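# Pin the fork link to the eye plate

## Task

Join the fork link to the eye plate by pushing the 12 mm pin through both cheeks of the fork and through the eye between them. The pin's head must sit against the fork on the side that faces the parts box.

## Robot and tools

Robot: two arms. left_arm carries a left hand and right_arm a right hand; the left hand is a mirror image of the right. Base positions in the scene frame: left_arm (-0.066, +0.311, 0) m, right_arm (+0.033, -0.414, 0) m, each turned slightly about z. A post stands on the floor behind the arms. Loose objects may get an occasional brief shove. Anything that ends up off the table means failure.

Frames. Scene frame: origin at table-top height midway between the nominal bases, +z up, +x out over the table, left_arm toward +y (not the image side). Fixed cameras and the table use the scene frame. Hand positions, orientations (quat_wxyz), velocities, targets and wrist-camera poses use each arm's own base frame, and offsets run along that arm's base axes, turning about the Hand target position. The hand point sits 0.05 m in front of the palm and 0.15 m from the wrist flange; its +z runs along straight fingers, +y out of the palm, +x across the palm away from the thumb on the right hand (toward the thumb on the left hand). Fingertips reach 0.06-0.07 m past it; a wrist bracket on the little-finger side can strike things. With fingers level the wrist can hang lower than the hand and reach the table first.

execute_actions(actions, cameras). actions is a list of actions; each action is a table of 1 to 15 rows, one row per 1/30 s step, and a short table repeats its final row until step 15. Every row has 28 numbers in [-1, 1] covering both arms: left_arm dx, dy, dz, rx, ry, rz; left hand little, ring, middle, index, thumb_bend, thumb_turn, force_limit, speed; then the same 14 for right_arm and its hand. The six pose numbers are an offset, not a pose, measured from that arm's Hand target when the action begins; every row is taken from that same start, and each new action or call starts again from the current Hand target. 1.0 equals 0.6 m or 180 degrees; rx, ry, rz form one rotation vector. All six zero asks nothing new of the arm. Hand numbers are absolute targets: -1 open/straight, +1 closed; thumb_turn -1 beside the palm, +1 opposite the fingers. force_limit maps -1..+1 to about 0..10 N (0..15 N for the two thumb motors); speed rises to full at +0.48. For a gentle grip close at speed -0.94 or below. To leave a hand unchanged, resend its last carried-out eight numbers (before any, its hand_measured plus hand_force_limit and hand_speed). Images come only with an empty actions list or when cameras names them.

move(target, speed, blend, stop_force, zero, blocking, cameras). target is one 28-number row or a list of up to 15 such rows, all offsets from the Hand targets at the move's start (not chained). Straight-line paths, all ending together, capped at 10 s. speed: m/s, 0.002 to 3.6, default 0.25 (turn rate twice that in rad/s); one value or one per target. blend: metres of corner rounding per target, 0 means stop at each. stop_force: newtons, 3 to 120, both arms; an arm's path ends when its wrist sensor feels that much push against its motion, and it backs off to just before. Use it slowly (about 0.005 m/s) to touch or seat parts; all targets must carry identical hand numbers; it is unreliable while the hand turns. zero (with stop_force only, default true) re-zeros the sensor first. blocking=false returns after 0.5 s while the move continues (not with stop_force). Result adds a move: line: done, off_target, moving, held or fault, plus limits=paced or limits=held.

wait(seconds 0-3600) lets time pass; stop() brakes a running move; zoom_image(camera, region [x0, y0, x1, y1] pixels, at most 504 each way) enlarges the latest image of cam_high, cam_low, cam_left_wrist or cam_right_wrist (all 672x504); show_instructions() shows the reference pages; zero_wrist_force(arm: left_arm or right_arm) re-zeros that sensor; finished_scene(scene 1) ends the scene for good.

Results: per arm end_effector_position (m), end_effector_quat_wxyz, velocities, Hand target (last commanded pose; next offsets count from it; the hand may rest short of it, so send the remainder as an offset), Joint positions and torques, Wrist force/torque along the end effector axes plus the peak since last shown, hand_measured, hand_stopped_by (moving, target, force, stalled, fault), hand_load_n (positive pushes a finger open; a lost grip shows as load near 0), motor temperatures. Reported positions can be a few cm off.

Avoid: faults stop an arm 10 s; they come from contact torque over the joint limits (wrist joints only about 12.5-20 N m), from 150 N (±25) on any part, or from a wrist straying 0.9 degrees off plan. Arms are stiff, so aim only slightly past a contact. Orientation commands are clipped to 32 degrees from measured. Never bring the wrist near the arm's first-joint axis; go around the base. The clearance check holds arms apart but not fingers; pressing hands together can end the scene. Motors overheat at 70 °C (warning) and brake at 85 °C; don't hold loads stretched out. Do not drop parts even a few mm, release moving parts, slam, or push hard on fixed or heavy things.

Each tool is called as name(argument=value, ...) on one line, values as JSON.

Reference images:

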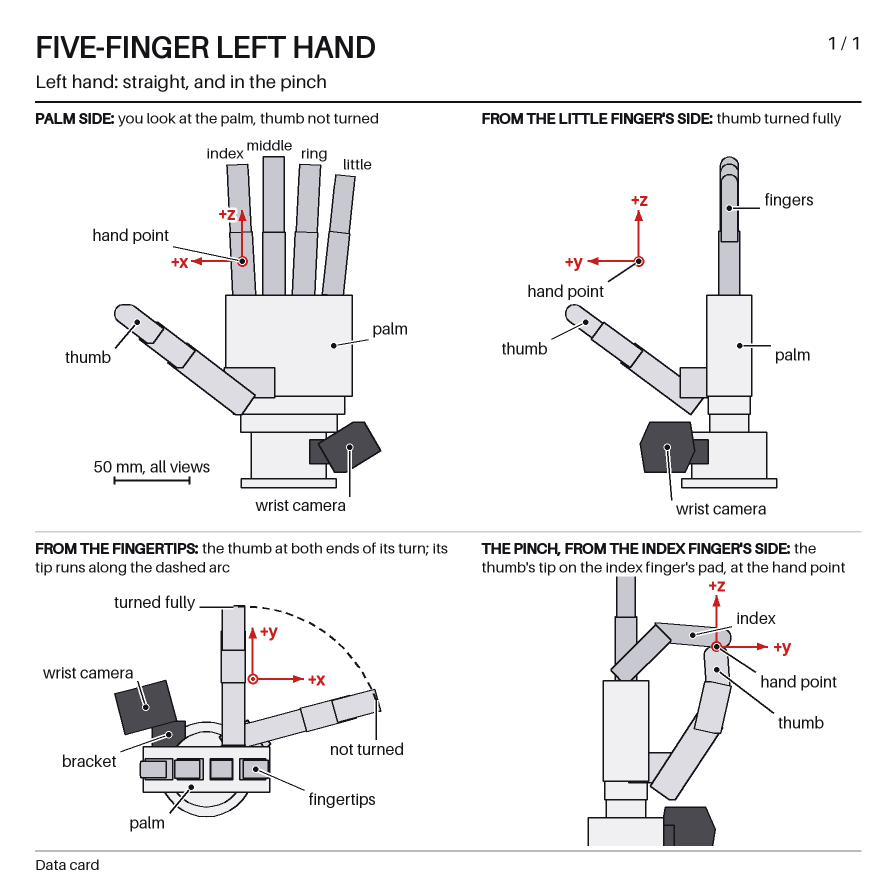

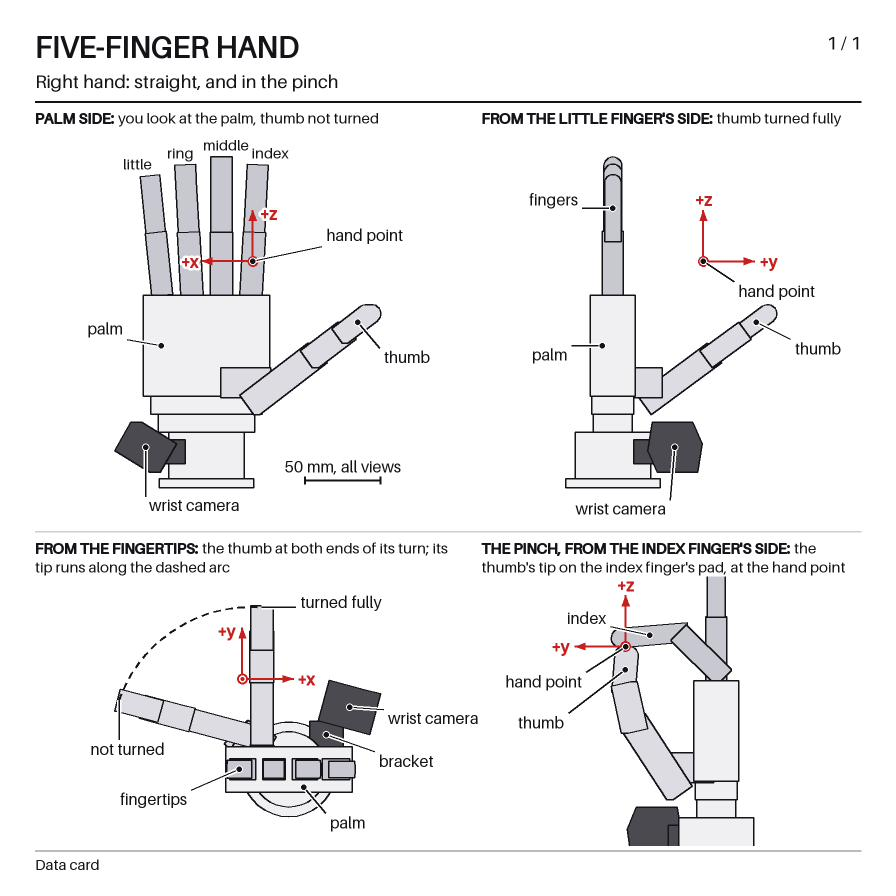

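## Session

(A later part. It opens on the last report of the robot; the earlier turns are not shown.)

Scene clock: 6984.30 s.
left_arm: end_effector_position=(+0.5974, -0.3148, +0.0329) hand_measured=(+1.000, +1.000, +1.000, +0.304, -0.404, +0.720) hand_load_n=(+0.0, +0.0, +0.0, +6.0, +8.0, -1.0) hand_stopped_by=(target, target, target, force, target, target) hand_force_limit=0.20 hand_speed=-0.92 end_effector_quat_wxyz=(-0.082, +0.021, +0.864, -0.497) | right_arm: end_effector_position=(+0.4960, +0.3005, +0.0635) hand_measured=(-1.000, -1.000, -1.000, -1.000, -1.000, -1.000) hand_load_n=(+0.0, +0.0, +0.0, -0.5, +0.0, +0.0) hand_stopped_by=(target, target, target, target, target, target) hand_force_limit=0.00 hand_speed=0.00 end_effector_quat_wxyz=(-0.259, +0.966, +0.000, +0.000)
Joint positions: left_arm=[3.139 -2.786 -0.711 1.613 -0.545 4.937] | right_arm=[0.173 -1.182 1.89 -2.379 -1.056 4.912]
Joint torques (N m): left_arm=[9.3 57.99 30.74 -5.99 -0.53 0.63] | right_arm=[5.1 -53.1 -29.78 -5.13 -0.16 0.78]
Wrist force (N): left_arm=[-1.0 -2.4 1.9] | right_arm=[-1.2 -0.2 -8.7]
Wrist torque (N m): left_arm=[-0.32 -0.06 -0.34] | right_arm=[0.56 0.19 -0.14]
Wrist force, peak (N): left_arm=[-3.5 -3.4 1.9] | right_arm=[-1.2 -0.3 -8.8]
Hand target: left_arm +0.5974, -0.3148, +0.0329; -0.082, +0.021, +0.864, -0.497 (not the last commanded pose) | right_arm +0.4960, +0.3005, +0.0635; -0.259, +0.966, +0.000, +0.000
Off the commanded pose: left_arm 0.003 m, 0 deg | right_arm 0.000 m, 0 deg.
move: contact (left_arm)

move(target=[0.0015,-0.002,0,0,0,0,1,1,1,0.5,-0.4,0.72,0.2,-0.92,0,0,0,0,0,0,-1,-1,-1,-1,-1,-1,0,0], speed=0.01)

move(target=[-0.006,0,0,0,0,0,1,1,1,0.5,-0.4,0.72,0.2,-0.92,0,0,0,0,0,0,-1,-1,-1,-1,-1,-1,0,0], speed=0.004, stop_force=4)

move(target=[0.0015,-0.0008,0,0,0,0,1,1,1,0.5,-0.4,0.72,0.2,-0.92,0,0,0,0,0,0,-1,-1,-1,-1,-1,-1,0,0], speed=0.01)

move(target=[-0.006,0,0,0,0,0,1,1,1,0.5,-0.4,0.72,0.2,-0.92,0,0,0,0,0,0,-1,-1,-1,-1,-1,-1,0,0], speed=0.004, stop_force=4)

Scene clock: 7000.93 s.
left_arm: end_effector_position=(+0.5983, -0.3160, +0.0328) hand_measured=(+1.000, +1.000, +1.000, +0.304, -0.404, +0.720) hand_load_n=(+0.0, +0.0, +0.0, +5.5, +8.5, -0.5) hand_stopped_by=(target, target, target, force, target, target) hand_force_limit=0.20 hand_speed=-0.92 end_effector_quat_wxyz=(-0.082, +0.021, +0.864, -0.497) | right_arm: end_effector_position=(+0.4960, +0.3005, +0.0635) hand_measured=(-1.000, -1.000, -1.000, -1.000, -1.000, -1.000) hand_load_n=(+0.0, +0.0, +0.0, +0.0, +0.0, +0.0) hand_stopped_by=(target, target, target, target, target, target) hand_force_limit=0.00 hand_speed=0.00 end_effector_quat_wxyz=(-0.259, +0.966, +0.000, +0.000)
Joint positions: left_arm=[3.137 -2.79 -0.702 1.611 -0.545 4.933] | right_arm=[0.173 -1.182 1.89 -2.379 -1.056 4.912]
Joint torques (N m): left_arm=[-16.04 76.55 13.01 -3.48 4.42 2.07] | right_arm=[5.2 -52.45 -28.08 -5.06 -0.2 0.75]
Wrist force (N): left_arm=[2.0 0.0 -0.2] | right_arm=[-0.2 -0.1 -8.0]
Wrist torque (N m): left_arm=[-0.22 -0.13 -0.35] | right_arm=[0.52 0.14 -0.08]
Wrist force, peak (N): left_arm=[-1.0 -2.6 2.0] | right_arm=[-1.3 -0.2 -8.9]
Hand target: left_arm +0.5983, -0.3160, +0.0329; -0.082, +0.021, +0.864, -0.497 | right_arm +0.4960, +0.3005, +0.0635; -0.259, +0.966, +0.000, +0.000
Off the commanded pose: left_arm 0.000 m, 0 deg | right_arm 0.000 m, 0 deg.
move: done

Scene clock: 7001.83 s.
left_arm: end_effector_position=(+0.5975, -0.3161, +0.0329) hand_measured=(+1.000, +1.000, +1.000, +0.304, -0.404, +0.720) hand_load_n=(+0.0, +0.0, +0.0, +5.5, +8.0, -1.0) hand_stopped_by=(target, target, target, force, target, target) hand_force_limit=0.20 hand_speed=-0.92 end_effector_quat_wxyz=(-0.082, +0.021, +0.864, -0.497) | right_arm: end_effector_position=(+0.4960, +0.3005, +0.0635) hand_measured=(-1.000, -1.000, -1.000, -1.000, -1.000, -1.000) hand_load_n=(+0.0, +0.0, +0.0, +0.0, +0.0, +0.0) hand_stopped_by=(target, target, target, target, target, target) hand_force_limit=0.00 hand_speed=0.00 end_effector_quat_wxyz=(-0.259, +0.966, +0.000, +0.000)
Joint positions: left_arm=[3.137 -2.788 -0.707 1.614 -0.545 4.933] | right_arm=[0.173 -1.182 1.89 -2.379 -1.056 4.912]
Joint torques (N m): left_arm=[-14.06 57.32 32.36 -5.94 3 1.67] | right_arm=[4.87 -52.45 -27.59 -4.89 -0.18 0.77]
Wrist force (N): left_arm=[-0.3 -1.8 0.8] | right_arm=[-1.4 -0.1 -8.0]
Wrist torque (N m): left_arm=[-0.31 -0.06 -0.34] | right_arm=[0.50 0.20 -0.16]
Wrist force, peak (N): left_arm=[-2.5 -2.6 0.6] | right_arm=[-1.4 0.0 -8.5]
Hand target: left_arm +0.5975, -0.3160, +0.0329; -0.082, +0.021, +0.864, -0.497 (not the last commanded pose) | right_arm +0.4960, +0.3005, +0.0635; -0.259, +0.966, +0.000, +0.000
Off the commanded pose: left_arm 0.003 m, 0 deg | right_arm 0.000 m, 0 deg.
move: contact (left_arm)

Scene clock: 7002.33 s.
left_arm: end_effector_position=(+0.5984, -0.3166, +0.0329) hand_measured=(+1.000, +1.000, +1.000, +0.304, -0.404, +0.720) hand_load_n=(+0.0, +0.0, +0.0, +5.0, +8.5, +0.0) hand_stopped_by=(target, target, target, force, target, target) hand_force_limit=0.20 hand_speed=-0.92 end_effector_quat_wxyz=(-0.082, +0.021, +0.864, -0.497) | right_arm: end_effector_position=(+0.4960, +0.3005, +0.0635) hand_measured=(-1.000, -1.000, -1.000, -1.000, -1.000, -1.000) hand_load_n=(+0.0, +0.0, +0.0, +0.0, +0.0, +0.0) hand_stopped_by=(target, target, target, target, target, target) hand_force_limit=0.00 hand_speed=0.00 end_effector_quat_wxyz=(-0.259, +0.966, +0.000, +0.000)
Joint positions: left_arm=[3.136 -2.791 -0.7 1.611 -0.545 4.932] | right_arm=[0.173 -1.182 1.89 -2.379 -1.056 4.912]
Joint torques (N m): left_arm=[-10.05 76.45 14.3 -1.18 4.41 -0.6] | right_arm=[4.85 -51.87 -27.62 -4.91 -0.23 0.72]
Wrist force (N): left_arm=[2.7 0.4 -0.1] | right_arm=[-0.2 -0.1 -8.1]
Wrist torque (N m): left_arm=[-0.17 -0.13 -0.37] | right_arm=[0.53 0.18 -0.08]
Wrist force, peak (N): left_arm=[4.3 0.8 0.0] | right_arm=[-1.1 -0.2 -8.2]
Hand target: left_arm +0.5984, -0.3165, +0.0329; -0.082, +0.021, +0.864, -0.497 | right_arm +0.4960, +0.3005, +0.0635; -0.259, +0.966, +0.000, +0.000
Off the commanded pose: left_arm 0.000 m, 0 deg | right_arm 0.000 m, 0 deg.
move: done

Scene clock: 7003.20 s.
left_arm: end_effector_position=(+0.5978, -0.3166, +0.0329) hand_measured=(+1.000, +1.000, +1.000, +0.304, -0.404, +0.720) hand_load_n=(+0.0, +0.0, +0.0, +5.0, +8.0, -0.5) hand_stopped_by=(target, target, target, force, target, target) hand_force_limit=0.20 hand_speed=-0.92 end_effector_quat_wxyz=(-0.082, +0.021, +0.864, -0.497) | right_arm: end_effector_position=(+0.4960, +0.3005, +0.0635) hand_measured=(-1.000, -1.000, -1.000, -1.000, -1.000, -1.000) hand_load_n=(+0.0, +0.5, +0.0, +0.0, +0.0, +0.0) hand_stopped_by=(target, target, target, target, target, target) hand_force_limit=0.00 hand_speed=0.00 end_effector_quat_wxyz=(-0.259, +0.966, +0.000, +0.000)
Joint positions: left_arm=[3.136 -2.789 -0.704 1.613 -0.545 4.932] | right_arm=[0.173 -1.182 1.89 -2.379 -1.056 4.912]
Joint torques (N m): left_arm=[-9.58 57.72 30.54 -5.92 3.14 1.2] | right_arm=[4.7 -52.35 -27.14 -4.76 -0.24 0.7]
Wrist force (N): left_arm=[0.4 -1.1 0.5] | right_arm=[-1.0 -0.1 -8.1]
Wrist torque (N m): left_arm=[-0.26 -0.09 -0.34] | right_arm=[0.53 0.17 -0.13]
Wrist force, peak (N): left_arm=[-1.4 -2.2 0.2] | right_arm=[-1.2 0.1 -8.4]
Hand target: left_arm +0.5978, -0.3166, +0.0329; -0.082, +0.021, +0.864, -0.497 (not the last commanded pose) | right_arm +0.4960, +0.3005, +0.0635; -0.259, +0.966, +0.000, +0.000
Off the commanded pose: left_arm 0.003 m, 0 deg | right_arm 0.000 m, 0 deg.
move: contact (left_arm)

move(target=[0,0,0.0008,0,0,0,1,1,1,0.5,-0.4,0.72,0.2,-0.92,0,0,0,0,0,0,-1,-1,-1,-1,-1,-1,0,0], speed=0.01)

move(target=[0,0,0.0008,0,0,0,1,1,1,0.5,-0.4,0.72,0.2,-0.92,0,0,0,0,0,0,-1,-1,-1,-1,-1,-1,0,0], speed=0.01)

Scene clock: 7020.67 s.
left_arm: end_effector_position=(+0.5978, -0.3166, +0.0334) hand_measured=(+1.000, +1.000, +1.000, +0.304, -0.404, +0.720) hand_load_n=(+0.0, +0.0, +0.0, +5.5, +8.0, -0.5) hand_stopped_by=(target, target, target, force, target, target) hand_force_limit=0.20 hand_speed=-0.92 end_effector_quat_wxyz=(-0.082, +0.021, +0.864, -0.497) | right_arm: end_effector_position=(+0.4960, +0.3005, +0.0635) hand_measured=(-1.000, -1.000, -1.000, -1.000, -1.000, -1.000) hand_load_n=(+0.0, +0.0, +0.0, +0.0, +0.0, +0.0) hand_stopped_by=(target, target, target, target, target, target) hand_force_limit=0.00 hand_speed=0.00 end_effector_quat_wxyz=(-0.259, +0.966, +0.000, +0.000)
Joint positions: left_arm=[3.136 -2.789 -0.704 1.612 -0.545 4.932] | right_arm=[0.173 -1.182 1.89 -2.379 -1.056 4.912]
Joint torques (N m): left_arm=[-7.3 78.38 31.92 -4.2 0.16 1.71] | right_arm=[3.81 -51.41 -25.08 -4.35 -0.14 0.67]
Wrist force (N): left_arm=[1.0 0.2 1.3] | right_arm=[-1.2 -0.1 -8.0]
Wrist torque (N m): left_arm=[-0.21 -0.09 -0.35] | right_arm=[0.52 0.19 -0.15]
Wrist force, peak (N): left_arm=[1.0 0.2 1.3] | right_arm=[-1.2 -0.1 -8.5]
Hand target: left_arm +0.5978, -0.3166, +0.0334; -0.082, +0.021, +0.864, -0.497 | right_arm +0.4960, +0.3005, +0.0635; -0.259, +0.966, +0.000, +0.000
Off the commanded pose: left_arm 0.000 m, 0 deg | right_arm 0.000 m, 0 deg.
move: done

Scene clock: 7021.17 s.
left_arm: end_effector_position=(+0.5978, -0.3166, +0.0339) hand_measured=(+1.000, +1.000, +1.000, +0.304, -0.404, +0.720) hand_load_n=(+0.0, +0.0, +0.0, +5.5, +8.0, -1.0) hand_stopped_by=(target, target, target, force, target, target) hand_force_limit=0.20 hand_speed=-0.92 end_effector_quat_wxyz=(-0.082, +0.021, +0.864, -0.497) | right_arm: end_effector_position=(+0.4960, +0.3005, +0.0635) hand_measured=(-1.000, -1.000, -1.000, -1.000, -1.000, -1.000) hand_load_n=(+0.0, +0.0, -0.5, +0.0, +0.0, +0.0) hand_stopped_by=(target, target, target, target, target, target) hand_force_limit=0.00 hand_speed=0.00 end_effector_quat_wxyz=(-0.259, +0.966, +0.000, +0.000)
Joint positions: left_arm=[3.136 -2.788 -0.704 1.612 -0.545 4.932] | right_arm=[0.173 -1.182 1.89 -2.379 -1.056 4.912]
Joint torques (N m): left_arm=[-8.08 69.22 29.36 -5.68 0.08 1.63] | right_arm=[4.89 -51.35 -24.9 -4.25 -0.17 0.76]
Wrist force (N): left_arm=[-0.3 0.3 1.7] | right_arm=[-1.0 -0.2 -8.0]
Wrist torque (N m): left_arm=[-0.20 -0.02 -0.35] | right_arm=[0.49 0.17 -0.13]
Wrist force, peak (N): left_arm=[-0.3 0.3 1.8] | right_arm=[-1.0 -0.2 -8.4]
Hand target: left_arm +0.5978, -0.3166, +0.0339; -0.082, +0.021, +0.864, -0.497 | right_arm +0.4960, +0.3005, +0.0635; -0.259, +0.966, +0.000, +0.000
Off the commanded pose: left_arm 0.000 m, 0 deg | right_arm 0.000 m, 0 deg.
move: done

move(target=[-0.006,0,0,0,0,0,1,1,1,0.5,-0.4,0.72,0.2,-0.92,0,0,0,0,0,0,-1,-1,-1,-1,-1,-1,0,0], speed=0.004, stop_force=4)

move(target=[0.0015,0.0008,0,0,0,0,1,1,1,0.5,-0.4,0.72,0.2,-0.92,0,0,0,0,0,0,-1,-1,-1,-1,-1,-1,0,0], speed=0.01)

move(target=[-0.006,0,0,0,0,0,1,1,1,0.5,-0.4,0.72,0.2,-0.92,0,0,0,0,0,0,-1,-1,-1,-1,-1,-1,0,0], speed=0.004, stop_force=4)

Scene clock: 7029.77 s.
left_arm: end_effector_position=(+0.5967, -0.3166, +0.0338) hand_measured=(+1.000, +1.000, +1.000, +0.304, -0.404, +0.720) hand_load_n=(+0.0, +0.0, +0.0, +6.0, +7.5, -1.0) hand_stopped_by=(target, target, target, force, target, target) hand_force_limit=0.20 hand_speed=-0.92 end_effector_quat_wxyz=(-0.082, +0.021, +0.864, -0.497) | right_arm: end_effector_position=(+0.4960, +0.3005, +0.0635) hand_measured=(-1.000, -1.000, -1.000, -1.000, -1.000, -1.000) hand_load_n=(+0.0, +0.0, +0.0, +0.0, +0.0, +0.0) hand_stopped_by=(target, target, target, target, target, target) hand_force_limit=0.00 hand_speed=0.00 end_effector_quat_wxyz=(-0.259, +0.966, +0.000, +0.000)
Joint positions: left_arm=[3.136 -2.784 -0.712 1.616 -0.545 4.932] | right_arm=[0.173 -1.182 1.89 -2.379 -1.056 4.912]
Joint torques (N m): left_arm=[-8.1 57.54 32.01 -6.71 -0.08 1.43] | right_arm=[3.8 -51.46 -21.94 -3.63 -0.2 0.63]
Wrist force (N): left_arm=[-1.8 -0.5 1.7] | right_arm=[-1.6 -0.2 -7.9]
Wrist torque (N m): left_arm=[-0.24 -0.04 -0.32] | right_arm=[0.49 0.17 -0.17]
Wrist force, peak (N): left_arm=[-4.6 -1.3 1.7] | right_arm=[-1.4 -0.1 -8.4]
Hand target: left_arm +0.5967, -0.3166, +0.0338; -0.082, +0.021, +0.864, -0.497 (not the last commanded pose) | right_arm +0.4960, +0.3005, +0.0635; -0.259, +0.966, +0.000, +0.000
Off the commanded pose: left_arm 0.002 m, 0 deg | right_arm 0.000 m, 0 deg.
move: contact (left_arm)

Scene clock: 7030.27 s.
left_arm: end_effector_position=(+0.5975, -0.3161, +0.0338) hand_measured=(+1.000, +1.000, +1.000, +0.304, -0.404, +0.720) hand_load_n=(+0.0, +0.0, +0.0, +5.5, +8.0, -0.5) hand_stopped_by=(target, target, target, force, target, target) hand_force_limit=0.20 hand_speed=-0.92 end_effector_quat_wxyz=(-0.082, +0.021, +0.864, -0.497) | right_arm: end_effector_position=(+0.4960, +0.3005, +0.0635) hand_measured=(-1.000, -1.000, -1.000, -1.000, -1.000, -1.000) hand_load_n=(+0.0, +0.0, +0.0, +0.0, +0.0, +0.0) hand_stopped_by=(target, target, target, target, target, target) hand_force_limit=0.00 hand_speed=0.00 end_effector_quat_wxyz=(-0.259, +0.966, +0.000, +0.000)
Joint positions: left_arm=[3.137 -2.787 -0.706 1.612 -0.545 4.933] | right_arm=[0.173 -1.182 1.89 -2.379 -1.056 4.912]
Joint torques (N m): left_arm=[13.21 76.63 14.68 -1.22 0.24 -0.04] | right_arm=[3.64 -50.91 -22.55 -3.65 -0.12 0.69]
Wrist force (N): left_arm=[-0.5 -0.3 1.7] | right_arm=[-1.3 -0.1 -7.9]
Wrist torque (N m): left_arm=[-0.22 -0.08 -0.33] | right_arm=[0.51 0.16 -0.14]
Wrist force, peak (N): left_arm=[-1.8 -0.6 1.7] | right_arm=[-1.6 -0.2 -8.2]
Hand target: left_arm +0.5976, -0.3161, +0.0338; -0.082, +0.021, +0.864, -0.497 | right_arm +0.4960, +0.3005, +0.0635; -0.259, +0.966, +0.000, +0.000
Off the commanded pose: left_arm 0.000 m, 0 deg | right_arm 0.000 m, 0 deg.
move: done

Scene clock: 7031.27 s.
left_arm: end_effector_position=(+0.5966, -0.3161, +0.0338) hand_measured=(+1.000, +1.000, +1.000, +0.304, -0.404, +0.720) hand_load_n=(+0.0, +0.0, +0.0, +5.5, +8.0, -0.5) hand_stopped_by=(target, target, target, force, target, target) hand_force_limit=0.20 hand_speed=-0.92 end_effector_quat_wxyz=(-0.082, +0.021, +0.864, -0.497) | right_arm: end_effector_position=(+0.4960, +0.3005, +0.0635) hand_measured=(-1.000, -1.000, -1.000, -1.000, -1.000, -1.000) hand_load_n=(+0.0, -0.5, +0.0, +0.0, +0.0, +0.0) hand_stopped_by=(target, target, target, target, target, target) hand_force_limit=0.00 hand_speed=0.00 end_effector_quat_wxyz=(-0.259, +0.966, +0.000, +0.000)
Joint positions: left_arm=[3.137 -2.784 -0.713 1.616 -0.545 4.933] | right_arm=[0.173 -1.182 1.89 -2.379 -1.056 4.912]
Joint torques (N m): left_arm=[10.52 57.29 30.81 -6.52 0.44 -1.88] | right_arm=[4.16 -51.23 -21.6 -3.57 -0.15 0.72]
Wrist force (N): left_arm=[-2.0 -0.8 1.9] | right_arm=[-1.4 -0.3 -7.0]
Wrist torque (N m): left_arm=[-0.24 -0.06 -0.33] | right_arm=[0.42 0.15 -0.16]
Wrist force, peak (N): left_arm=[-4.6 -1.7 1.8] | right_arm=[-1.4 -0.2 -8.0]
Hand target: left_arm +0.5966, -0.3161, +0.0338; -0.082, +0.021, +0.864, -0.497 (not the last commanded pose) | right_arm +0.4960, +0.3005, +0.0635; -0.259, +0.966, +0.000, +0.000
Off the commanded pose: left_arm 0.003 m, 0 deg | right_arm 0.000 m, 0 deg.
move: contact (left_arm)

move(target=[0.0015,-0.0017,0,0,0,0,1,1,1,0.5,-0.4,0.72,0.2,-0.92,0,0,0,0,0,0,-1,-1,-1,-1,-1,-1,0,0], speed=0.01)

move(target=[-0.006,0,0,0,0,0,1,1,1,0.5,-0.4,0.72,0.2,-0.92,0,0,0,0,0,0,-1,-1,-1,-1,-1,-1,0,0], speed=0.004, stop_force=4)

move(target=[0.0015,-0.0008,0,0,0,0,1,1,1,0.5,-0.4,0.72,0.2,-0.92,0,0,0,0,0,0,-1,-1,-1,-1,-1,-1,0,0], speed=0.01)

move(target=[-0.006,0,0,0,0,0,1,1,1,0.5,-0.4,0.72,0.2,-0.92,0,0,0,0,0,0,-1,-1,-1,-1,-1,-1,0,0], speed=0.004, stop_force=4)

Scene clock: 7042.67 s.
left_arm: end_effector_position=(+0.5975, -0.3171, +0.0338) hand_measured=(+1.000, +1.000, +1.000, +0.304, -0.404, +0.720) hand_load_n=(+0.5, -0.5, +0.0, +5.0, +8.0, -1.0) hand_stopped_by=(target, target, target, force, target, target) hand_force_limit=0.20 hand_speed=-0.92 end_effector_quat_wxyz=(-0.082, +0.021, +0.864, -0.497) | right_arm: end_effector_position=(+0.4960, +0.3005, +0.0635) hand_measured=(-1.000, -1.000, -1.000, -1.000, -1.000, -1.000) hand_load_n=(+0.0, +0.0, -0.5, +0.0, +0.0, +0.0) hand_stopped_by=(target, target, target, target, target, target) hand_force_limit=0.00 hand_speed=0.00 end_effector_quat_wxyz=(-0.259, +0.966, +0.000, +0.000)
Joint positions: left_arm=[3.136 -2.787 -0.705 1.613 -0.544 4.93] | right_arm=[0.173 -1.182 1.89 -2.379 -1.056 4.912]
Joint torques (N m): left_arm=[-14.64 77.64 13.24 -3 4.43 1.87] | right_arm=[3.42 -50.37 -19.43 -3.11 -0.01 0.73]
Wrist force (N): left_arm=[0.9 1.5 0.2] | right_arm=[-1.0 0.0 -7.3]
Wrist torque (N m): left_arm=[-0.15 -0.08 -0.20] | right_arm=[0.48 0.18 -0.13]
Wrist force, peak (N): left_arm=[2.9 1.9 0.7] | right_arm=[-1.4 0.1 -7.4]
Hand target: left_arm +0.5975, -0.3171, +0.0338; -0.082, +0.021, +0.864, -0.497 | right_arm +0.4960, +0.3005, +0.0635; -0.259, +0.966, +0.000, +0.000
Off the commanded pose: left_arm 0.000 m, 0 deg | right_arm 0.000 m, 0 deg.
move: done

Scene clock: 7043.43 s.
left_arm: end_effector_position=(+0.5973, -0.3171, +0.0338) hand_measured=(+1.000, +1.000, +1.000, +0.304, -0.404, +0.720) hand_load_n=(+0.0, +0.0, +0.0, +5.0, +8.5, -1.0) hand_stopped_by=(target, target, target, force, target, target) hand_force_limit=0.20 hand_speed=-0.92 end_effector_quat_wxyz=(-0.082, +0.021, +0.864, -0.497) | right_arm: end_effector_position=(+0.4960, +0.3005, +0.0635) hand_measured=(-1.000, -1.000, -1.000, -1.000, -1.000, -1.000) hand_load_n=(+0.0, +0.0, +0.0, +0.0, +0.0, +0.0) hand_stopped_by=(target, target, target, target, target, target) hand_force_limit=0.00 hand_speed=0.00 end_effector_quat_wxyz=(-0.259, +0.966, +0.000, +0.000)
Joint positions: left_arm=[3.136 -2.787 -0.706 1.614 -0.544 4.931] | right_arm=[0.173 -1.182 1.89 -2.379 -1.056 4.912]
Joint torques (N m): left_arm=[-14.92 59.03 30.61 -6.5 3.57 -1.21] | right_arm=[3.53 -50.14 -19.29 -3.03 -0.13 0.72]
Wrist force (N): left_arm=[-0.4 1.7 0.2] | right_arm=[-1.8 0.0 -7.3]
Wrist torque (N m): left_arm=[-0.14 -0.07 -0.20] | right_arm=[0.49 0.17 -0.17]
Wrist force, peak (N): left_arm=[-2.9 1.2 -0.3] | right_arm=[-1.9 -0.1 -7.6]
Hand target: left_arm +0.5973, -0.3171, +0.0338; -0.082, +0.021, +0.864, -0.497 (not the last commanded pose) | right_arm +0.4960, +0.3005, +0.0635; -0.259, +0.966, +0.000, +0.000
Off the commanded pose: left_arm 0.003 m, 0 deg | right_arm 0.000 m, 0 deg.
move: contact (left_arm)

Scene clock: 7043.93 s.
left_arm: end_effector_position=(+0.5982, -0.3176, +0.0338) hand_measured=(+1.000, +1.000, +1.000, +0.304, -0.404, +0.720) hand_load_n=(+0.0, +0.0, +0.0, +5.5, +8.0, -0.5) hand_stopped_by=(target, target, target, force, target, target) hand_force_limit=0.20 hand_speed=-0.92 end_effector_quat_wxyz=(-0.082, +0.021, +0.864, -0.497) | right_arm: end_effector_position=(+0.4960, +0.3005, +0.0635) hand_measured=(-1.000, -1.000, -1.000, -1.000, -1.000, -1.000) hand_load_n=(+0.0, +0.0, +0.0, +0.0, -0.5, +0.0) hand_stopped_by=(target, target, target, target, target, target) hand_force_limit=0.00 hand_speed=0.00 end_effector_quat_wxyz=(-0.259, +0.966, +0.000, +0.000)
Joint positions: left_arm=[3.135 -2.791 -0.698 1.611 -0.544 4.929] | right_arm=[0.173 -1.182 1.89 -2.379 -1.056 4.912]
Joint torques (N m): left_arm=[-10.74 77.9 13.55 -1.68 4.58 0.42] | right_arm=[2.96 -49.66 -18.52 -2.94 -0.14 0.81]
Wrist force (N): left_arm=[1.0 1.5 0.2] | right_arm=[-1.6 -0.1 -5.7]
Wrist torque (N m): left_arm=[-0.17 -0.08 -0.20] | right_arm=[0.36 0.15 -0.16]
Wrist force, peak (N): left_arm=[2.9 2.0 0.3] | right_arm=[-1.8 -0.2 -7.3]
Hand target: left_arm +0.5982, -0.3176, +0.0338; -0.082, +0.021, +0.864, -0.497 | right_arm +0.4960, +0.3005, +0.0635; -0.259, +0.966, +0.000, +0.000
Off the commanded pose: left_arm 0.000 m, 0 deg | right_arm 0.000 m, 0 deg.
move: done

Scene clock: 7044.73 s.
left_arm: end_effector_position=(+0.5980, -0.3176, +0.0338) hand_measured=(+1.000, +1.000, +1.000, +0.304, -0.404, +0.720) hand_load_n=(+0.0, +0.0, +0.0, +5.5, +8.0, -1.0) hand_stopped_by=(target, target, target, force, target, target) hand_force_limit=0.20 hand_speed=-0.92 end_effector_quat_wxyz=(-0.082, +0.021, +0.864, -0.497) | right_arm: end_effector_position=(+0.4960, +0.3005, +0.0635) hand_measured=(-1.000, -1.000, -1.000, -1.000, -1.000, -1.000) hand_load_n=(+0.0, +0.0, +0.0, +0.0, +0.0, +0.0) hand_stopped_by=(target, target, target, target, target, target) hand_force_limit=0.00 hand_speed=0.00 end_effector_quat_wxyz=(-0.259, +0.966, +0.000, +0.000)
Joint positions: left_arm=[3.135 -2.79 -0.7 1.612 -0.544 4.929] | right_arm=[0.173 -1.182 1.89 -2.379 -1.056 4.912]
Joint torques (N m): left_arm=[-9.3 57.83 30.49 -6.48 3.8 -2.01] | right_arm=[3.15 -50.03 -18.11 -2.75 -0.08 0.74]
Wrist force (N): left_arm=[-0.8 1.5 0.1] | right_arm=[-2.3 0.0 -5.8]
Wrist torque (N m): left_arm=[-0.17 -0.05 -0.19] | right_arm=[0.39 0.15 -0.20]
Wrist force, peak (N): left_arm=[-3.4 1.4 -0.4] | right_arm=[-3.2 0.0 -6.1]
Hand target: left_arm +0.5980, -0.3176, +0.0338; -0.082, +0.021, +0.864, -0.497 (not the last commanded pose) | right_arm +0.4960, +0.3005, +0.0635; -0.259, +0.966, +0.000, +0.000
Off the commanded pose: left_arm 0.003 m, 0 deg | right_arm 0.000 m, 0 deg.
move: contact (left_arm)

move(target=[0.0015,0.0022,0,0,0,0,1,1,1,0.5,-0.4,0.72,0.2,-0.92,0,0,0,0,0,0,-1,-1,-1,-1,-1,-1,0,0], speed=0.01)

move(target=[-0.006,0,0,0,0,0,1,1,1,0.5,-0.4,0.72,0.2,-0.92,0,0,0,0,0,0,-1,-1,-1,-1,-1,-1,0,0], speed=0.004, stop_force=4)

move(target=[0.0015,0,0.0008,0,0,0,1,1,1,0.5,-0.4,0.72,0.2,-0.92,0,0,0,0,0,0,-1,-1,-1,-1,-1,-1,0,0], speed=0.01)

move(target=[-0.006,0,0,0,0,0,1,1,1,0.5,-0.4,0.72,0.2,-0.92,0,0,0,0,0,0,-1,-1,-1,-1,-1,-1,0,0], speed=0.004, stop_force=4)

Scene clock: 7060.50 s.
left_arm: end_effector_position=(+0.5989, -0.3163, +0.0338) hand_measured=(+1.000, +1.000, +1.000, +0.304, -0.404, +0.720) hand_load_n=(+0.0, +0.0, +0.0, +6.0, +8.0, +0.0) hand_stopped_by=(target, target, target, force, target, target) hand_force_limit=0.20 hand_speed=-0.92 end_effector_quat_wxyz=(-0.082, +0.021, +0.864, -0.497) | right_arm: end_effector_position=(+0.4960, +0.3005, +0.0635) hand_measured=(-1.000, -1.000, -1.000, -1.000, -1.000, -1.000) hand_load_n=(+0.0, +0.0, +0.0, +0.0, +0.0, +0.0) hand_stopped_by=(target, target, target, target, target, target) hand_force_limit=0.00 hand_speed=0.00 end_effector_quat_wxyz=(-0.259, +0.966, +0.000, +0.000)
Joint positions: left_arm=[3.137 -2.792 -0.696 1.607 -0.545 4.933] | right_arm=[0.173 -1.182 1.89 -2.379 -1.056 4.912]
Joint torques (N m): left_arm=[8.64 72.98 13.73 -1.22 0.08 -2.22] | right_arm=[2.57 -49.82 -16.21 -2.46 0.04 0.78]
Wrist force (N): left_arm=[-0.3 -0.6 2.4] | right_arm=[-1.0 0.2 -5.6]
Wrist torque (N m): left_arm=[-0.27 -0.06 -0.19] | right_arm=[0.40 0.12 -0.12]
Wrist force, peak (N): left_arm=[-0.2 -0.7 2.4] | right_arm=[-2.3 0.2 -6.3]
Hand target: left_arm +0.5989, -0.3163, +0.0338; -0.082, +0.021, +0.864, -0.497 | right_arm +0.4960, +0.3005, +0.0635; -0.259, +0.966, +0.000, +0.000
Off the commanded pose: left_arm 0.000 m, 0 deg | right_arm 0.000 m, 0 deg.
move: done

Scene clock: 7062.13 s.
left_arm: end_effector_position=(+0.5953, -0.3163, +0.0338) hand_measured=(+1.000, +1.000, +1.000, +0.304, -0.404, +0.720) hand_load_n=(+0.0, +0.0, +0.0, +5.5, +8.0, -0.5) hand_stopped_by=(target, target, target, force, target, target) hand_force_limit=0.20 hand_speed=-0.92 end_effector_quat_wxyz=(-0.082, +0.021, +0.864, -0.497) | right_arm: end_effector_position=(+0.4960, +0.3005, +0.0635) hand_measured=(-1.000, -1.000, -1.000, -1.000, -1.000, -1.000) hand_load_n=(+0.0, +0.0, +0.0, +0.0, +0.0, +0.0) hand_stopped_by=(target, target, target, target, target, target) hand_force_limit=0.00 hand_speed=0.00 end_effector_quat_wxyz=(-0.259, +0.966, +0.000, +0.000)
Joint positions: left_arm=[3.137 -2.78 -0.722 1.62 -0.545 4.933] | right_arm=[0.173 -1.182 1.89 -2.379 -1.056 4.912]
Joint torques (N m): left_arm=[-2.42 58.09 31.02 -5.46 2.09 -2.35] | right_arm=[2.22 -49.17 -15.19 -2.21 -0.04 0.67]
Wrist force (N): left_arm=[0.0 -2.2 1.1] | right_arm=[-1.5 0.1 -5.5]
Wrist torque (N m): left_arm=[-0.29 -0.14 -0.08] | right_arm=[0.38 0.16 -0.15]
Wrist force, peak (N): left_arm=[-3.8 -0.5 1.7] | right_arm=[-2.1 -0.1 -5.8]
Hand target: left_arm +0.5953, -0.3163, +0.0338; -0.082, +0.021, +0.864, -0.497 | right_arm +0.4960, +0.3005, +0.0635; -0.259, +0.966, +0.000, +0.000
Off the commanded pose: left_arm 0.000 m, 0 deg | right_arm 0.000 m, 0 deg.
move: done

Scene clock: 7062.63 s.
left_arm: end_effector_position=(+0.5961, -0.3163, +0.0342) hand_measured=(+1.000, +1.000, +1.000, +0.304, -0.404, +0.720) hand_load_n=(+0.0, +0.5, +0.0, +5.5, +8.0, -0.5) hand_stopped_by=(target, target, target, force, target, target) hand_force_limit=0.20 hand_speed=-0.92 end_effector_quat_wxyz=(-0.082, +0.021, +0.864, -0.497) | right_arm: end_effector_position=(+0.4960, +0.3005, +0.0635) hand_measured=(-1.000, -1.000, -1.000, -1.000, -1.000, -1.000) hand_load_n=(+0.0, +0.0, +0.0, +0.0, +0.0, -0.5) hand_stopped_by=(target, target, target, target, target, target) hand_force_limit=0.00 hand_speed=0.00 end_effector_quat_wxyz=(-0.259, +0.966, +0.000, +0.000)
Joint positions: left_arm=[3.137 -2.782 -0.715 1.616 -0.545 4.933] | right_arm=[0.173 -1.182 1.89 -2.379 -1.056 4.912]
Joint torques (N m): left_arm=[-4.76 76.55 13.56 -1.09 3.01 -0.76] | right_arm=[2.11 -48.65 -15.38 -2.11 -0.07 0.8]
Wrist force (N): left_arm=[0.7 1.3 1.7] | right_arm=[-1.1 0.1 -5.3]
Wrist torque (N m): left_arm=[-0.18 -0.10 -0.20] | right_arm=[0.37 0.14 -0.13]
Wrist force, peak (N): left_arm=[2.1 2.5 1.9] | right_arm=[-1.0 0.2 -5.8]
Hand target: left_arm +0.5962, -0.3163, +0.0343; -0.082, +0.021, +0.864, -0.497 | right_arm +0.4960, +0.3005, +0.0635; -0.259, +0.966, +0.000, +0.000
Off the commanded pose: left_arm 0.000 m, 0 deg | right_arm 0.000 m, 0 deg.
move: done

Scene clock: 7063.57 s.
left_arm: end_effector_position=(+0.5954, -0.3163, +0.0342) hand_measured=(+1.000, +1.000, +1.000, +0.304, -0.404, +0.720) hand_load_n=(+0.0, +0.0, +0.0, +5.5, +8.0, -1.0) hand_stopped_by=(target, target, target, force, target, target) hand_force_limit=0.20 hand_speed=-0.92 end_effector_quat_wxyz=(-0.082, +0.021, +0.864, -0.497) | right_arm: end_effector_position=(+0.4960, +0.3005, +0.0635) hand_measured=(-1.000, -1.000, -1.000, -1.000, -1.000, -1.000) hand_load_n=(+0.0, +0.0, +0.0, +0.0, +0.0, +0.0) hand_stopped_by=(target, target, target, target, target, target) hand_force_limit=0.00 hand_speed=0.00 end_effector_quat_wxyz=(-0.259, +0.966, +0.000, +0.000)
Joint positions: left_arm=[3.137 -2.78 -0.721 1.619 -0.545 4.933] | right_arm=[0.173 -1.182 1.89 -2.379 -1.056 4.912]
Joint torques (N m): left_arm=[-6.06 58.43 31.61 -6.57 3.2 0.31] | right_arm=[2.4 -48.99 -14.79 -1.99 -0.03 0.68]
Wrist force (N): left_arm=[-0.6 0.6 1.9] | right_arm=[-1.6 0.1 -5.2]
Wrist torque (N m): left_arm=[-0.21 -0.08 -0.17] | right_arm=[0.35 0.14 -0.16]
Wrist force, peak (N): left_arm=[-2.9 -0.3 2.1] | right_arm=[-1.9 0.1 -5.7]
Hand target: left_arm +0.5954, -0.3163, +0.0342; -0.082, +0.021, +0.864, -0.497 (not the last commanded pose) | right_arm +0.4960, +0.3005, +0.0635; -0.259, +0.966, +0.000, +0.000
Off the commanded pose: left_arm 0.003 m, 0 deg | right_arm 0.000 m, 0 deg.
move: contact (left_arm)

move(target=[-0.006,0,0,0,0,0,1,1,1,0.5,-0.4,0.72,0.2,-0.92,0,0,0,0,0,0,-1,-1,-1,-1,-1,-1,0,0], speed=0.004, stop_force=4)

move(target=[0.0015,0.0004,0,0,0,0,1,1,1,0.5,-0.4,0.72,0.2,-0.92,0,0,0,0,0,0,-1,-1,-1,-1,-1,-1,0,0], speed=0.01)

move(target=[-0.007,0,0,0,0,0,1,1,1,0.5,-0.4,0.72,0.2,-0.92,0,0,0,0,0,0,-1,-1,-1,-1,-1,-1,0,0], speed=0.004, stop_force=4)

Scene clock: 7074.57 s.
left_arm: end_effector_position=(+0.5934, -0.3162, +0.0342) hand_measured=(+1.000, +1.000, +1.000, +0.304, -0.404, +0.720) hand_load_n=(+0.0, +0.0, +0.0, +5.0, +8.0, -1.5) hand_stopped_by=(target, target, target, force, target, target) hand_force_limit=0.20 hand_speed=-0.92 end_effector_quat_wxyz=(-0.082, +0.021, +0.864, -0.497) | right_arm: end_effector_position=(+0.4960, +0.3005, +0.0635) hand_measured=(-1.000, -1.000, -1.000, -1.000, -1.000, -1.000) hand_load_n=(+0.0, +0.0, +0.0, +0.0, +0.0, -0.5) hand_stopped_by=(target, target, target, target, target, target) hand_force_limit=0.00 hand_speed=0.00 end_effector_quat_wxyz=(-0.259, +0.966, +0.000, +0.000)
Joint positions: left_arm=[3.137 -2.773 -0.735 1.626 -0.545 4.933] | right_arm=[0.173 -1.182 1.89 -2.378 -1.056 4.912]
Joint torques (N m): left_arm=[-8.99 58.24 31.18 -6.75 3.2 0.54] | right_arm=[1.8 -48.22 -12.4 -1.8 -0.04 0.52]
Wrist force (N): left_arm=[-2.3 0.9 0.8] | right_arm=[-2.3 0.3 -3.5]
Wrist torque (N m): left_arm=[-0.18 -0.03 -0.33] | right_arm=[0.27 0.13 -0.20]
Wrist force, peak (N): left_arm=[-4.8 0.4 0.5] | right_arm=[-2.4 0.2 -5.5]
Hand target: left_arm +0.5934, -0.3162, +0.0342; -0.082, +0.021, +0.864, -0.497 (not the last commanded pose) | right_arm +0.4960, +0.3005, +0.0635; -0.259, +0.966, +0.000, +0.000
Off the commanded pose: left_arm 0.002 m, 0 deg | right_arm 0.000 m, 0 deg.
move: contact (left_arm)

Scene clock: 7075.07 s.
left_arm: end_effector_position=(+0.5943, -0.3160, +0.0342) hand_measured=(+1.000, +1.000, +1.000, +0.304, -0.404, +0.720) hand_load_n=(+0.0, +0.0, +0.0, +5.0, +8.0, -1.0) hand_stopped_by=(target, target, target, force, target, target) hand_force_limit=0.20 hand_speed=-0.92 end_effector_quat_wxyz=(-0.082, +0.021, +0.864, -0.497) | right_arm: end_effector_position=(+0.4960, +0.3005, +0.0635) hand_measured=(-1.000, -1.000, -1.000, -1.000, -1.000, -1.000) hand_load_n=(+0.0, +0.0, +0.0, -0.5, +0.0, +0.0) hand_stopped_by=(target, target, target, target, target, target) hand_force_limit=0.00 hand_speed=0.00 end_effector_quat_wxyz=(-0.259, +0.966, +0.000, +0.000)
Joint positions: left_arm=[3.137 -2.776 -0.729 1.623 -0.545 4.933] | right_arm=[0.173 -1.182 1.89 -2.378 -1.056 4.912]
Joint torques (N m): left_arm=[13.09 78.28 13.15 -0.78 0.12 1.4] | right_arm=[1.85 -47.98 -11.66 -2.03 0 0.73]
Wrist force (N): left_arm=[0.5 0.1 1.5] | right_arm=[-0.7 0.2 -3.3]
Wrist torque (N m): left_arm=[-0.22 -0.07 -0.32] | right_arm=[0.25 0.11 -0.11]
Wrist force, peak (N): left_arm=[2.0 1.8 1.3] | right_arm=[-2.4 0.4 -3.7]
Hand target: left_arm +0.5943, -0.3160, +0.0342; -0.082, +0.021, +0.864, -0.497 | right_arm +0.4960, +0.3005, +0.0635; -0.259, +0.966, +0.000, +0.000
Off the commanded pose: left_arm 0.000 m, 0 deg | right_arm 0.000 m, 0 deg.
move: done

Scene clock: 7075.97 s.
left_arm: end_effector_position=(+0.5937, -0.3160, +0.0342) hand_measured=(+1.000, +1.000, +1.000, +0.304, -0.404, +0.720) hand_load_n=(+0.0, +0.0, +0.5, +5.5, +8.0, -1.0) hand_stopped_by=(target, target, target, force, target, target) hand_force_limit=0.20 hand_speed=-0.92 end_effector_quat_wxyz=(-0.082, +0.021, +0.864, -0.497) | right_arm: end_effector_position=(+0.4960, +0.3005, +0.0635) hand_measured=(-1.000, -1.000, -1.000, -1.000, -1.000, -1.000) hand_load_n=(+0.0, -0.5, +0.0, +0.0, +0.0, -0.5) hand_stopped_by=(target, target, target, target, target, target) hand_force_limit=0.00 hand_speed=0.00 end_effector_quat_wxyz=(-0.259, +0.966, +0.000, +0.000)
Joint positions: left_arm=[3.137 -2.774 -0.733 1.625 -0.545 4.933] | right_arm=[0.173 -1.182 1.89 -2.378 -1.056 4.912]
Joint torques (N m): left_arm=[10.39 58.97 31.22 -6.4 0.21 0.87] | right_arm=[1.54 -47.55 -11.31 -2.22 -0.05 0.77]
Wrist force (N): left_arm=[-0.8 0.2 1.6] | right_arm=[-1.4 0.4 -3.4]
Wrist torque (N m): left_arm=[-0.22 -0.06 -0.32] | right_arm=[0.26 0.13 -0.15]
Wrist force, peak (N): left_arm=[-3.7 -0.6 1.1] | right_arm=[-2.0 0.4 -3.5]
Hand target: left_arm +0.5937, -0.3160, +0.0342; -0.082, +0.021, +0.864, -0.497 (not the last commanded pose) | right_arm +0.4960, +0.3005, +0.0635; -0.259, +0.966, +0.000, +0.000
Off the commanded pose: left_arm 0.004 m, 0 deg | right_arm 0.000 m, 0 deg.
move: contact (left_arm)

wait(seconds=0.1, cameras=["cam_right_wrist", "cam_left_wrist"])

zoom_image(camera="cam_right_wrist", region=[120, 20, 340, 220])

Scene clock: 7083.03 s.
left_arm: end_effector_position=(+0.5937, -0.3160, +0.0342) hand_measured=(+1.000, +1.000, +1.000, +0.304, -0.404, +0.720) hand_load_n=(+0.0, +0.0, +0.0, +5.5, +8.5, -1.0) hand_stopped_by=(target, target, target, force, target, target) hand_force_limit=0.20 hand_speed=-0.92 end_effector_quat_wxyz=(-0.082, +0.021, +0.864, -0.497) | right_arm: end_effector_position=(+0.4960, +0.3005, +0.0635) hand_measured=(-1.000, -1.000, -1.000, -1.000, -1.000, -1.000) hand_load_n=(+0.0, +0.0, +0.0, +0.0, -0.5, -0.5) hand_stopped_by=(target, target, target, target, target, target) hand_force_limit=0.00 hand_speed=0.00 end_effector_quat_wxyz=(-0.259, +0.966, +0.000, +0.000)
Joint positions: left_arm=[3.137 -2.774 -0.733 1.625 -0.545 4.933] | right_arm=[0.173 -1.182 1.89 -2.378 -1.056 4.912]
Joint torques (N m): left_arm=[3.51 57.91 30.26 -6.1 0.86 0.59] | right_arm=[1.33 -47.87 -10.86 -2.9 0.07 0.64]
Wrist force (N): left_arm=[-1.0 0.1 1.4] | right_arm=[-1.4 0.4 -3.2]
Wrist torque (N m): left_arm=[-0.22 -0.04 -0.33] | right_arm=[0.25 0.13 -0.14]
Wrist force, peak (N): left_arm=[-0.8 -0.1 1.7] | right_arm=[-1.5 0.3 -3.5]
Hand target: left_arm +0.5937, -0.3160, +0.0342; -0.082, +0.021, +0.864, -0.497 (not the last commanded pose) | right_arm +0.4960, +0.3005, +0.0635; -0.259, +0.966, +0.000, +0.000
Off the commanded pose: left_arm 0.004 m, 0 deg | right_arm 0.000 m, 0 deg.
wait: 0.10 s; at rest from the start
cam_left_wrist: T_world_to_cam=[[-0.2272, -0.40386, 0.88616, -0.02831], [-0.71137, 0.69027, 0.1322, 0.6291], [-0.66508, -0.60035, -0.44412, 0.33194]] pos_world=[0.66186, -0.2464, 0.08934]
cam_right_wrist: T_world_to_cam=[[0.20268, -0.84757, -0.49046, 0.18659], [-0.83944, -0.40828, 0.35867, 0.51965], [-0.50425, 0.33902, -0.79423, 0.3092]] pos_world=[0.55431, 0.26549, 0.15071]
Images, in order (width x height): cam_left_wrist 672x504, cam_right_wrist 672x504.

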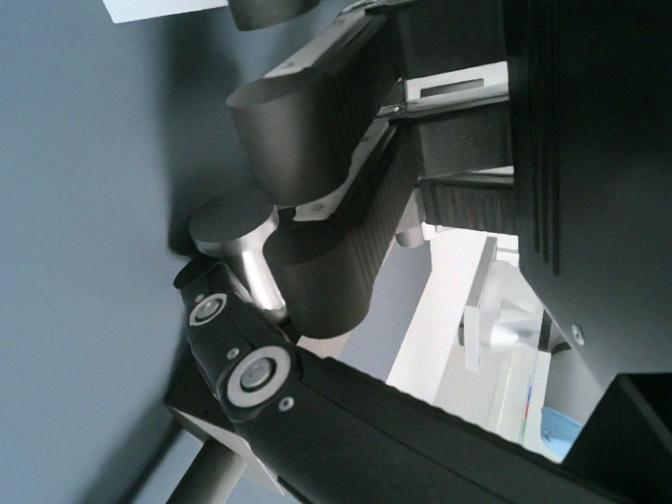

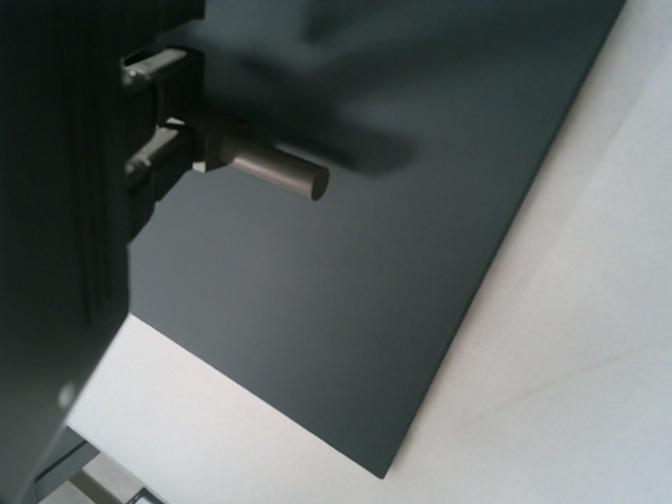

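Scaled by 2.291 from the camera's image (finer frame: 960x720).

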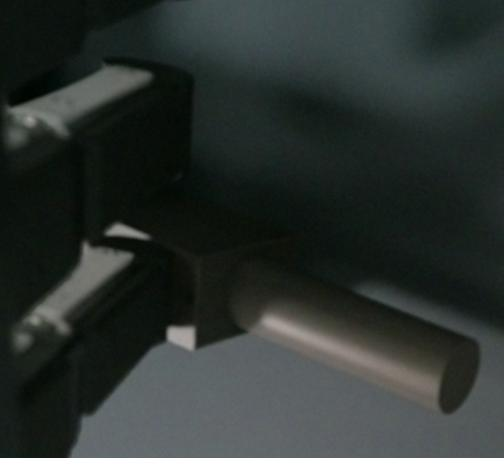

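move(target=[0.0008,-0.0006,0,0,0,0,1,1,1,0.5,-0.4,0.72,0.2,-0.92,0,0,0,0,0,0,-1,-1,-1,-1,-1,-1,0,0], speed=0.01)

move(target=[-0.007,0,0,0,0,0,1,1,1,0.5,-0.4,0.72,0.2,-0.92,0,0,0,0,0,0,-1,-1,-1,-1,-1,-1,0,0], speed=0.004, stop_force=4.5)

move(target=[0.0008,-0.0006,0,0,0,0,1,1,1,0.5,-0.4,0.72,0.2,-0.92,0,0,0,0,0,0,-1,-1,-1,-1,-1,-1,0,0], speed=0.01)

move(target=[-0.007,0,0,0,0,0,1,1,1,0.5,-0.4,0.72,0.2,-0.92,0,0,0,0,0,0,-1,-1,-1,-1,-1,-1,0,0], speed=0.004, stop_force=4.5)

Scene clock: 7101.30 s.
left_arm: end_effector_position=(+0.5941, -0.3164, +0.0342) hand_measured=(+1.000, +1.000, +1.000, +0.304, -0.404, +0.720) hand_load_n=(+0.0, +0.0, +0.0, +5.0, +8.5, -1.0) hand_stopped_by=(target, target, target, force, target, target) hand_force_limit=0.20 hand_speed=-0.92 end_effector_quat_wxyz=(-0.082, +0.021, +0.864, -0.497) | right_arm: end_effector_position=(+0.4960, +0.3005, +0.0635) hand_measured=(-1.000, -1.000, -1.000, -1.000, -1.000, -1.000) hand_load_n=(+0.0, +0.0, +0.0, +0.0, +0.0, +0.0) hand_stopped_by=(target, target, target, target, target, target) hand_force_limit=0.00 hand_speed=0.00 end_effector_quat_wxyz=(-0.259, +0.966, +0.000, +0.000)
Joint positions: left_arm=[3.137 -2.776 -0.729 1.623 -0.545 4.932] | right_arm=[0.173 -1.182 1.89 -2.378 -1.056 4.912]
Joint torques (N m): left_arm=[-16.83 76.6 12.97 -3.14 4.48 -0.96] | right_arm=[0.91 -47.14 -10.39 -3.78 0.03 0.64]
Wrist force (N): left_arm=[0.6 1.3 0.5] | right_arm=[-1.2 0.5 -3.3]
Wrist torque (N m): left_arm=[-0.13 -0.09 -0.28] | right_arm=[0.27 0.13 -0.13]
Wrist force, peak (N): left_arm=[2.1 1.8 0.8] | right_arm=[-1.4 0.4 -3.5]
Hand target: left_arm +0.5941, -0.3164, +0.0342; -0.082, +0.021, +0.864, -0.497 | right_arm +0.4960, +0.3005, +0.0635; -0.259, +0.966, +0.000, +0.000
Off the commanded pose: left_arm 0.000 m, 0 deg | right_arm 0.000 m, 0 deg.
move: done

Scene clock: 7102.13 s.
left_arm: end_effector_position=(+0.5937, -0.3164, +0.0342) hand_measured=(+1.000, +1.000, +1.000, +0.304, -0.404, +0.720) hand_load_n=(+0.0, +0.0, +0.0, +5.5, +8.0, -1.5) hand_stopped_by=(target, target, target, force, target, target) hand_force_limit=0.20 hand_speed=-0.92 end_effector_quat_wxyz=(-0.082, +0.021, +0.864, -0.497) | right_arm: end_effector_position=(+0.4960, +0.3005, +0.0635) hand_measured=(-1.000, -1.000, -1.000, -1.000, -1.000, -1.000) hand_load_n=(+0.0, +0.0, +0.0, +0.0, +0.0, +0.0) hand_stopped_by=(target, target, target, target, target, target) hand_force_limit=0.00 hand_speed=0.00 end_effector_quat_wxyz=(-0.259, +0.966, +0.000, +0.000)
Joint positions: left_arm=[3.137 -2.774 -0.732 1.625 -0.545 4.932] | right_arm=[0.173 -1.182 1.89 -2.378 -1.056 4.912]
Joint torques (N m): left_arm=[-16.36 57.53 29.92 -6.72 3.79 0.07] | right_arm=[0.58 -47.13 -10.12 -4.08 0.02 0.66]
Wrist force (N): left_arm=[-1.1 0.9 0.9] | right_arm=[-1.6 0.5 -3.0]
Wrist torque (N m): left_arm=[-0.21 -0.07 -0.26] | right_arm=[0.25 0.12 -0.15]
Wrist force, peak (N): left_arm=[-4.1 0.0 0.9] | right_arm=[-2.3 0.4 -3.2]
Hand target: left_arm +0.5937, -0.3164, +0.0342; -0.082, +0.021, +0.864, -0.497 (not the last commanded pose) | right_arm +0.4960, +0.3005, +0.0635; -0.259, +0.966, +0.000, +0.000
Off the commanded pose: left_arm 0.004 m, 0 deg | right_arm 0.000 m, 0 deg.
move: contact (left_arm)

Scene clock: 7102.63 s.
left_arm: end_effector_position=(+0.5941, -0.3168, +0.0342) hand_measured=(+1.000, +1.000, +1.000, +0.304, -0.404, +0.720) hand_load_n=(+0.0, +0.0, +0.0, +5.0, +9.0, -1.0) hand_stopped_by=(target, target, target, force, target, target) hand_force_limit=0.20 hand_speed=-0.92 end_effector_quat_wxyz=(-0.082, +0.021, +0.864, -0.497) | right_arm: end_effector_position=(+0.4960, +0.3005, +0.0635) hand_measured=(-1.000, -1.000, -1.000, -1.000, -1.000, -1.000) hand_load_n=(+0.0, +0.0, +0.0, +0.5, +0.0, +0.0) hand_stopped_by=(target, target, target, target, target, target) hand_force_limit=0.00 hand_speed=0.00 end_effector_quat_wxyz=(-0.259, +0.966, +0.000, +0.000)
Joint positions: left_arm=[3.136 -2.776 -0.728 1.624 -0.544 4.931] | right_arm=[0.173 -1.182 1.89 -2.378 -1.056 4.912]
Joint torques (N m): left_arm=[-10.52 76.95 12.95 -2.67 4.61 -0.84] | right_arm=[0.69 -47.25 -10.23 -4.1 -0.04 0.7]
Wrist force (N): left_arm=[0.1 1.6 -0.3] | right_arm=[-1.3 0.5 -3.0]
Wrist torque (N m): left_arm=[-0.14 -0.06 -0.19] | right_arm=[0.26 0.11 -0.14]
Wrist force, peak (N): left_arm=[2.1 2.4 0.3] | right_arm=[-1.1 0.7 -3.6]
Hand target: left_arm +0.5942, -0.3167, +0.0342; -0.082, +0.021, +0.864, -0.497 | right_arm +0.4960, +0.3005, +0.0635; -0.259, +0.966, +0.000, +0.000
Off the commanded pose: left_arm 0.000 m, 0 deg | right_arm 0.000 m, 0 deg.
move: done

Scene clock: 7103.43 s.
left_arm: end_effector_position=(+0.5939, -0.3168, +0.0342) hand_measured=(+1.000, +1.000, +1.000, +0.304, -0.404, +0.720) hand_load_n=(+0.0, +0.0, +0.0, +4.5, +9.0, -1.0) hand_stopped_by=(target, target, target, force, target, target) hand_force_limit=0.20 hand_speed=-0.92 end_effector_quat_wxyz=(-0.082, +0.021, +0.864, -0.497) | right_arm: end_effector_position=(+0.4960, +0.3005, +0.0635) hand_measured=(-1.000, -1.000, -1.000, -1.000, -1.000, -1.000) hand_load_n=(+0.0, +0.0, +0.0, +0.0, +0.0, +0.0) hand_stopped_by=(target, target, target, target, target, target) hand_force_limit=0.00 hand_speed=0.00 end_effector_quat_wxyz=(-0.259, +0.966, +0.000, +0.000)
Joint positions: left_arm=[3.136 -2.775 -0.73 1.624 -0.544 4.931] | right_arm=[0.173 -1.182 1.89 -2.378 -1.056 4.912]
Joint torques (N m): left_arm=[-8.63 58.65 31.03 -6.69 4.2 0.38] | right_arm=[0.59 -46.88 -10.4 -4.36 -0.08 0.68]
Wrist force (N): left_arm=[-0.8 2.0 -0.3] | right_arm=[-1.7 0.5 -3.5]
Wrist torque (N m): left_arm=[-0.15 -0.06 -0.18] | right_arm=[0.30 0.11 -0.15]
Wrist force, peak (N): left_arm=[-4.1 1.5 -0.9] | right_arm=[-2.4 0.3 -3.6]
Hand target: left_arm +0.5939, -0.3168, +0.0342; -0.082, +0.021, +0.864, -0.497 (not the last commanded pose) | right_arm +0.4960, +0.3005, +0.0635; -0.259, +0.966, +0.000, +0.000
Off the commanded pose: left_arm 0.004 m, 0 deg | right_arm 0.000 m, 0 deg.
move: contact (left_arm)

move(target=[[0,0,0,0,0,0,1,1,1,0.5,-0.4,0.72,0.2,-0.92,0,0,0.05,0,0,0,-1,-1,-1,-1,-1,-1,0,0],[0,0,0,0,0,0,1,1,1,0.5,-0.4,0.72,0.2,-0.92,0.1617,-0.0725,0.0527,0.2077,0.0225,-0.0767,-1,-1,-1,-1,-1,-1,0,0]], speed=0.1, blend=[0.01, 0], cameras=["cam_right_wrist"])

zoom_image(camera="cam_right_wrist", region=[300, 245, 350, 305])

zoom_image(camera="cam_right_wrist", region=[280, 200, 440, 380])

Scene clock: 7126.23 s.
left_arm: end_effector_position=(+0.5939, -0.3168, +0.0342) hand_measured=(+1.000, +1.000, +1.000, +0.304, -0.404, +0.720) hand_load_n=(+0.0, +0.0, +0.0, +4.5, +8.5, -1.0) hand_stopped_by=(target, target, target, force, target, target) hand_force_limit=0.20 hand_speed=-0.92 end_effector_quat_wxyz=(-0.082, +0.021, +0.864, -0.497) | right_arm: end_effector_position=(+0.5931, +0.2569, +0.0951) hand_measured=(-1.000, -1.000, -1.000, -1.000, -1.000, -1.000) hand_load_n=(+0.0, +0.0, +0.0, -0.5, +0.0, -0.5) hand_stopped_by=(target, target, target, target, target, target) hand_force_limit=0.00 hand_speed=0.00 end_effector_quat_wxyz=(-0.552, +0.825, -0.123, -0.003)
Joint positions: left_arm=[3.136 -2.775 -0.73 1.624 -0.544 4.931] | right_arm=[-0.149 -1.033 1.837 -2.361 -0.402 4.85]
Joint torques (N m): left_arm=[-8.6 58.79 30.44 -5.06 4.45 0.07] | right_arm=[4.49 -63.84 -10.83 -2.82 0.95 0.6]
Wrist force (N): left_arm=[0.1 1.2 0.3] | right_arm=[-0.5 1.3 -0.2]
Wrist torque (N m): left_arm=[-0.20 -0.10 -0.18] | right_arm=[0.23 0.05 0.03]
Wrist force, peak (N): left_arm=[-0.8 2.2 -0.4] | right_arm=[-1.8 0.4 -3.6]
Hand target: left_arm +0.5939, -0.3168, +0.0342; -0.082, +0.021, +0.864, -0.497 | right_arm +0.5930, +0.2570, +0.0951; -0.552, +0.825, -0.123, -0.003
Off the commanded pose: left_arm 0.000 m, 0 deg | right_arm 0.000 m, 0 deg.
move: done
cam_right_wrist: T_world_to_cam=[[-0.00484, -0.39276, -0.91963, 0.19257], [-0.91741, -0.36421, 0.16037, 0.62584], [-0.39792, 0.84445, -0.35856, 0.1637]] pos_world=[0.64022, 0.16533, 0.13542]

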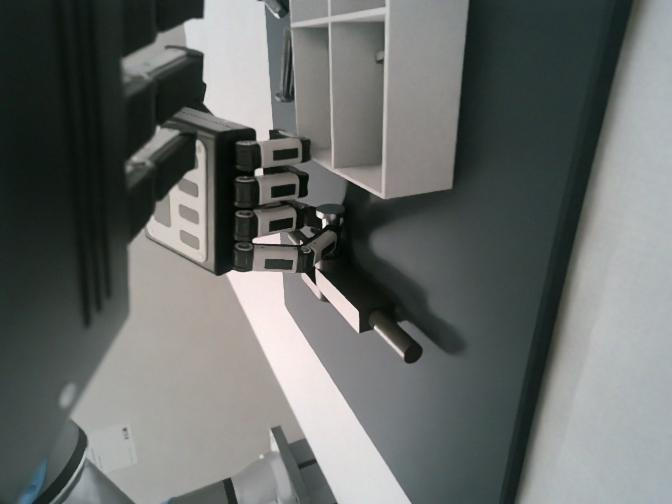

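Scaled by 8.400 from the camera's image (finer frame: 960x720).

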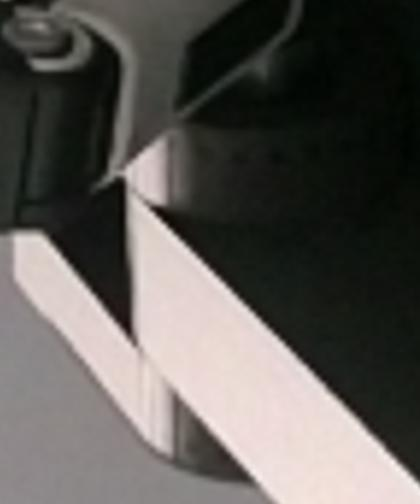

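Scaled by 2.800 from the camera's image (finer frame: 960x720).

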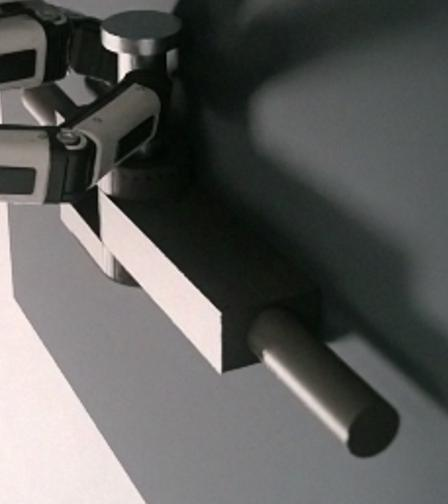

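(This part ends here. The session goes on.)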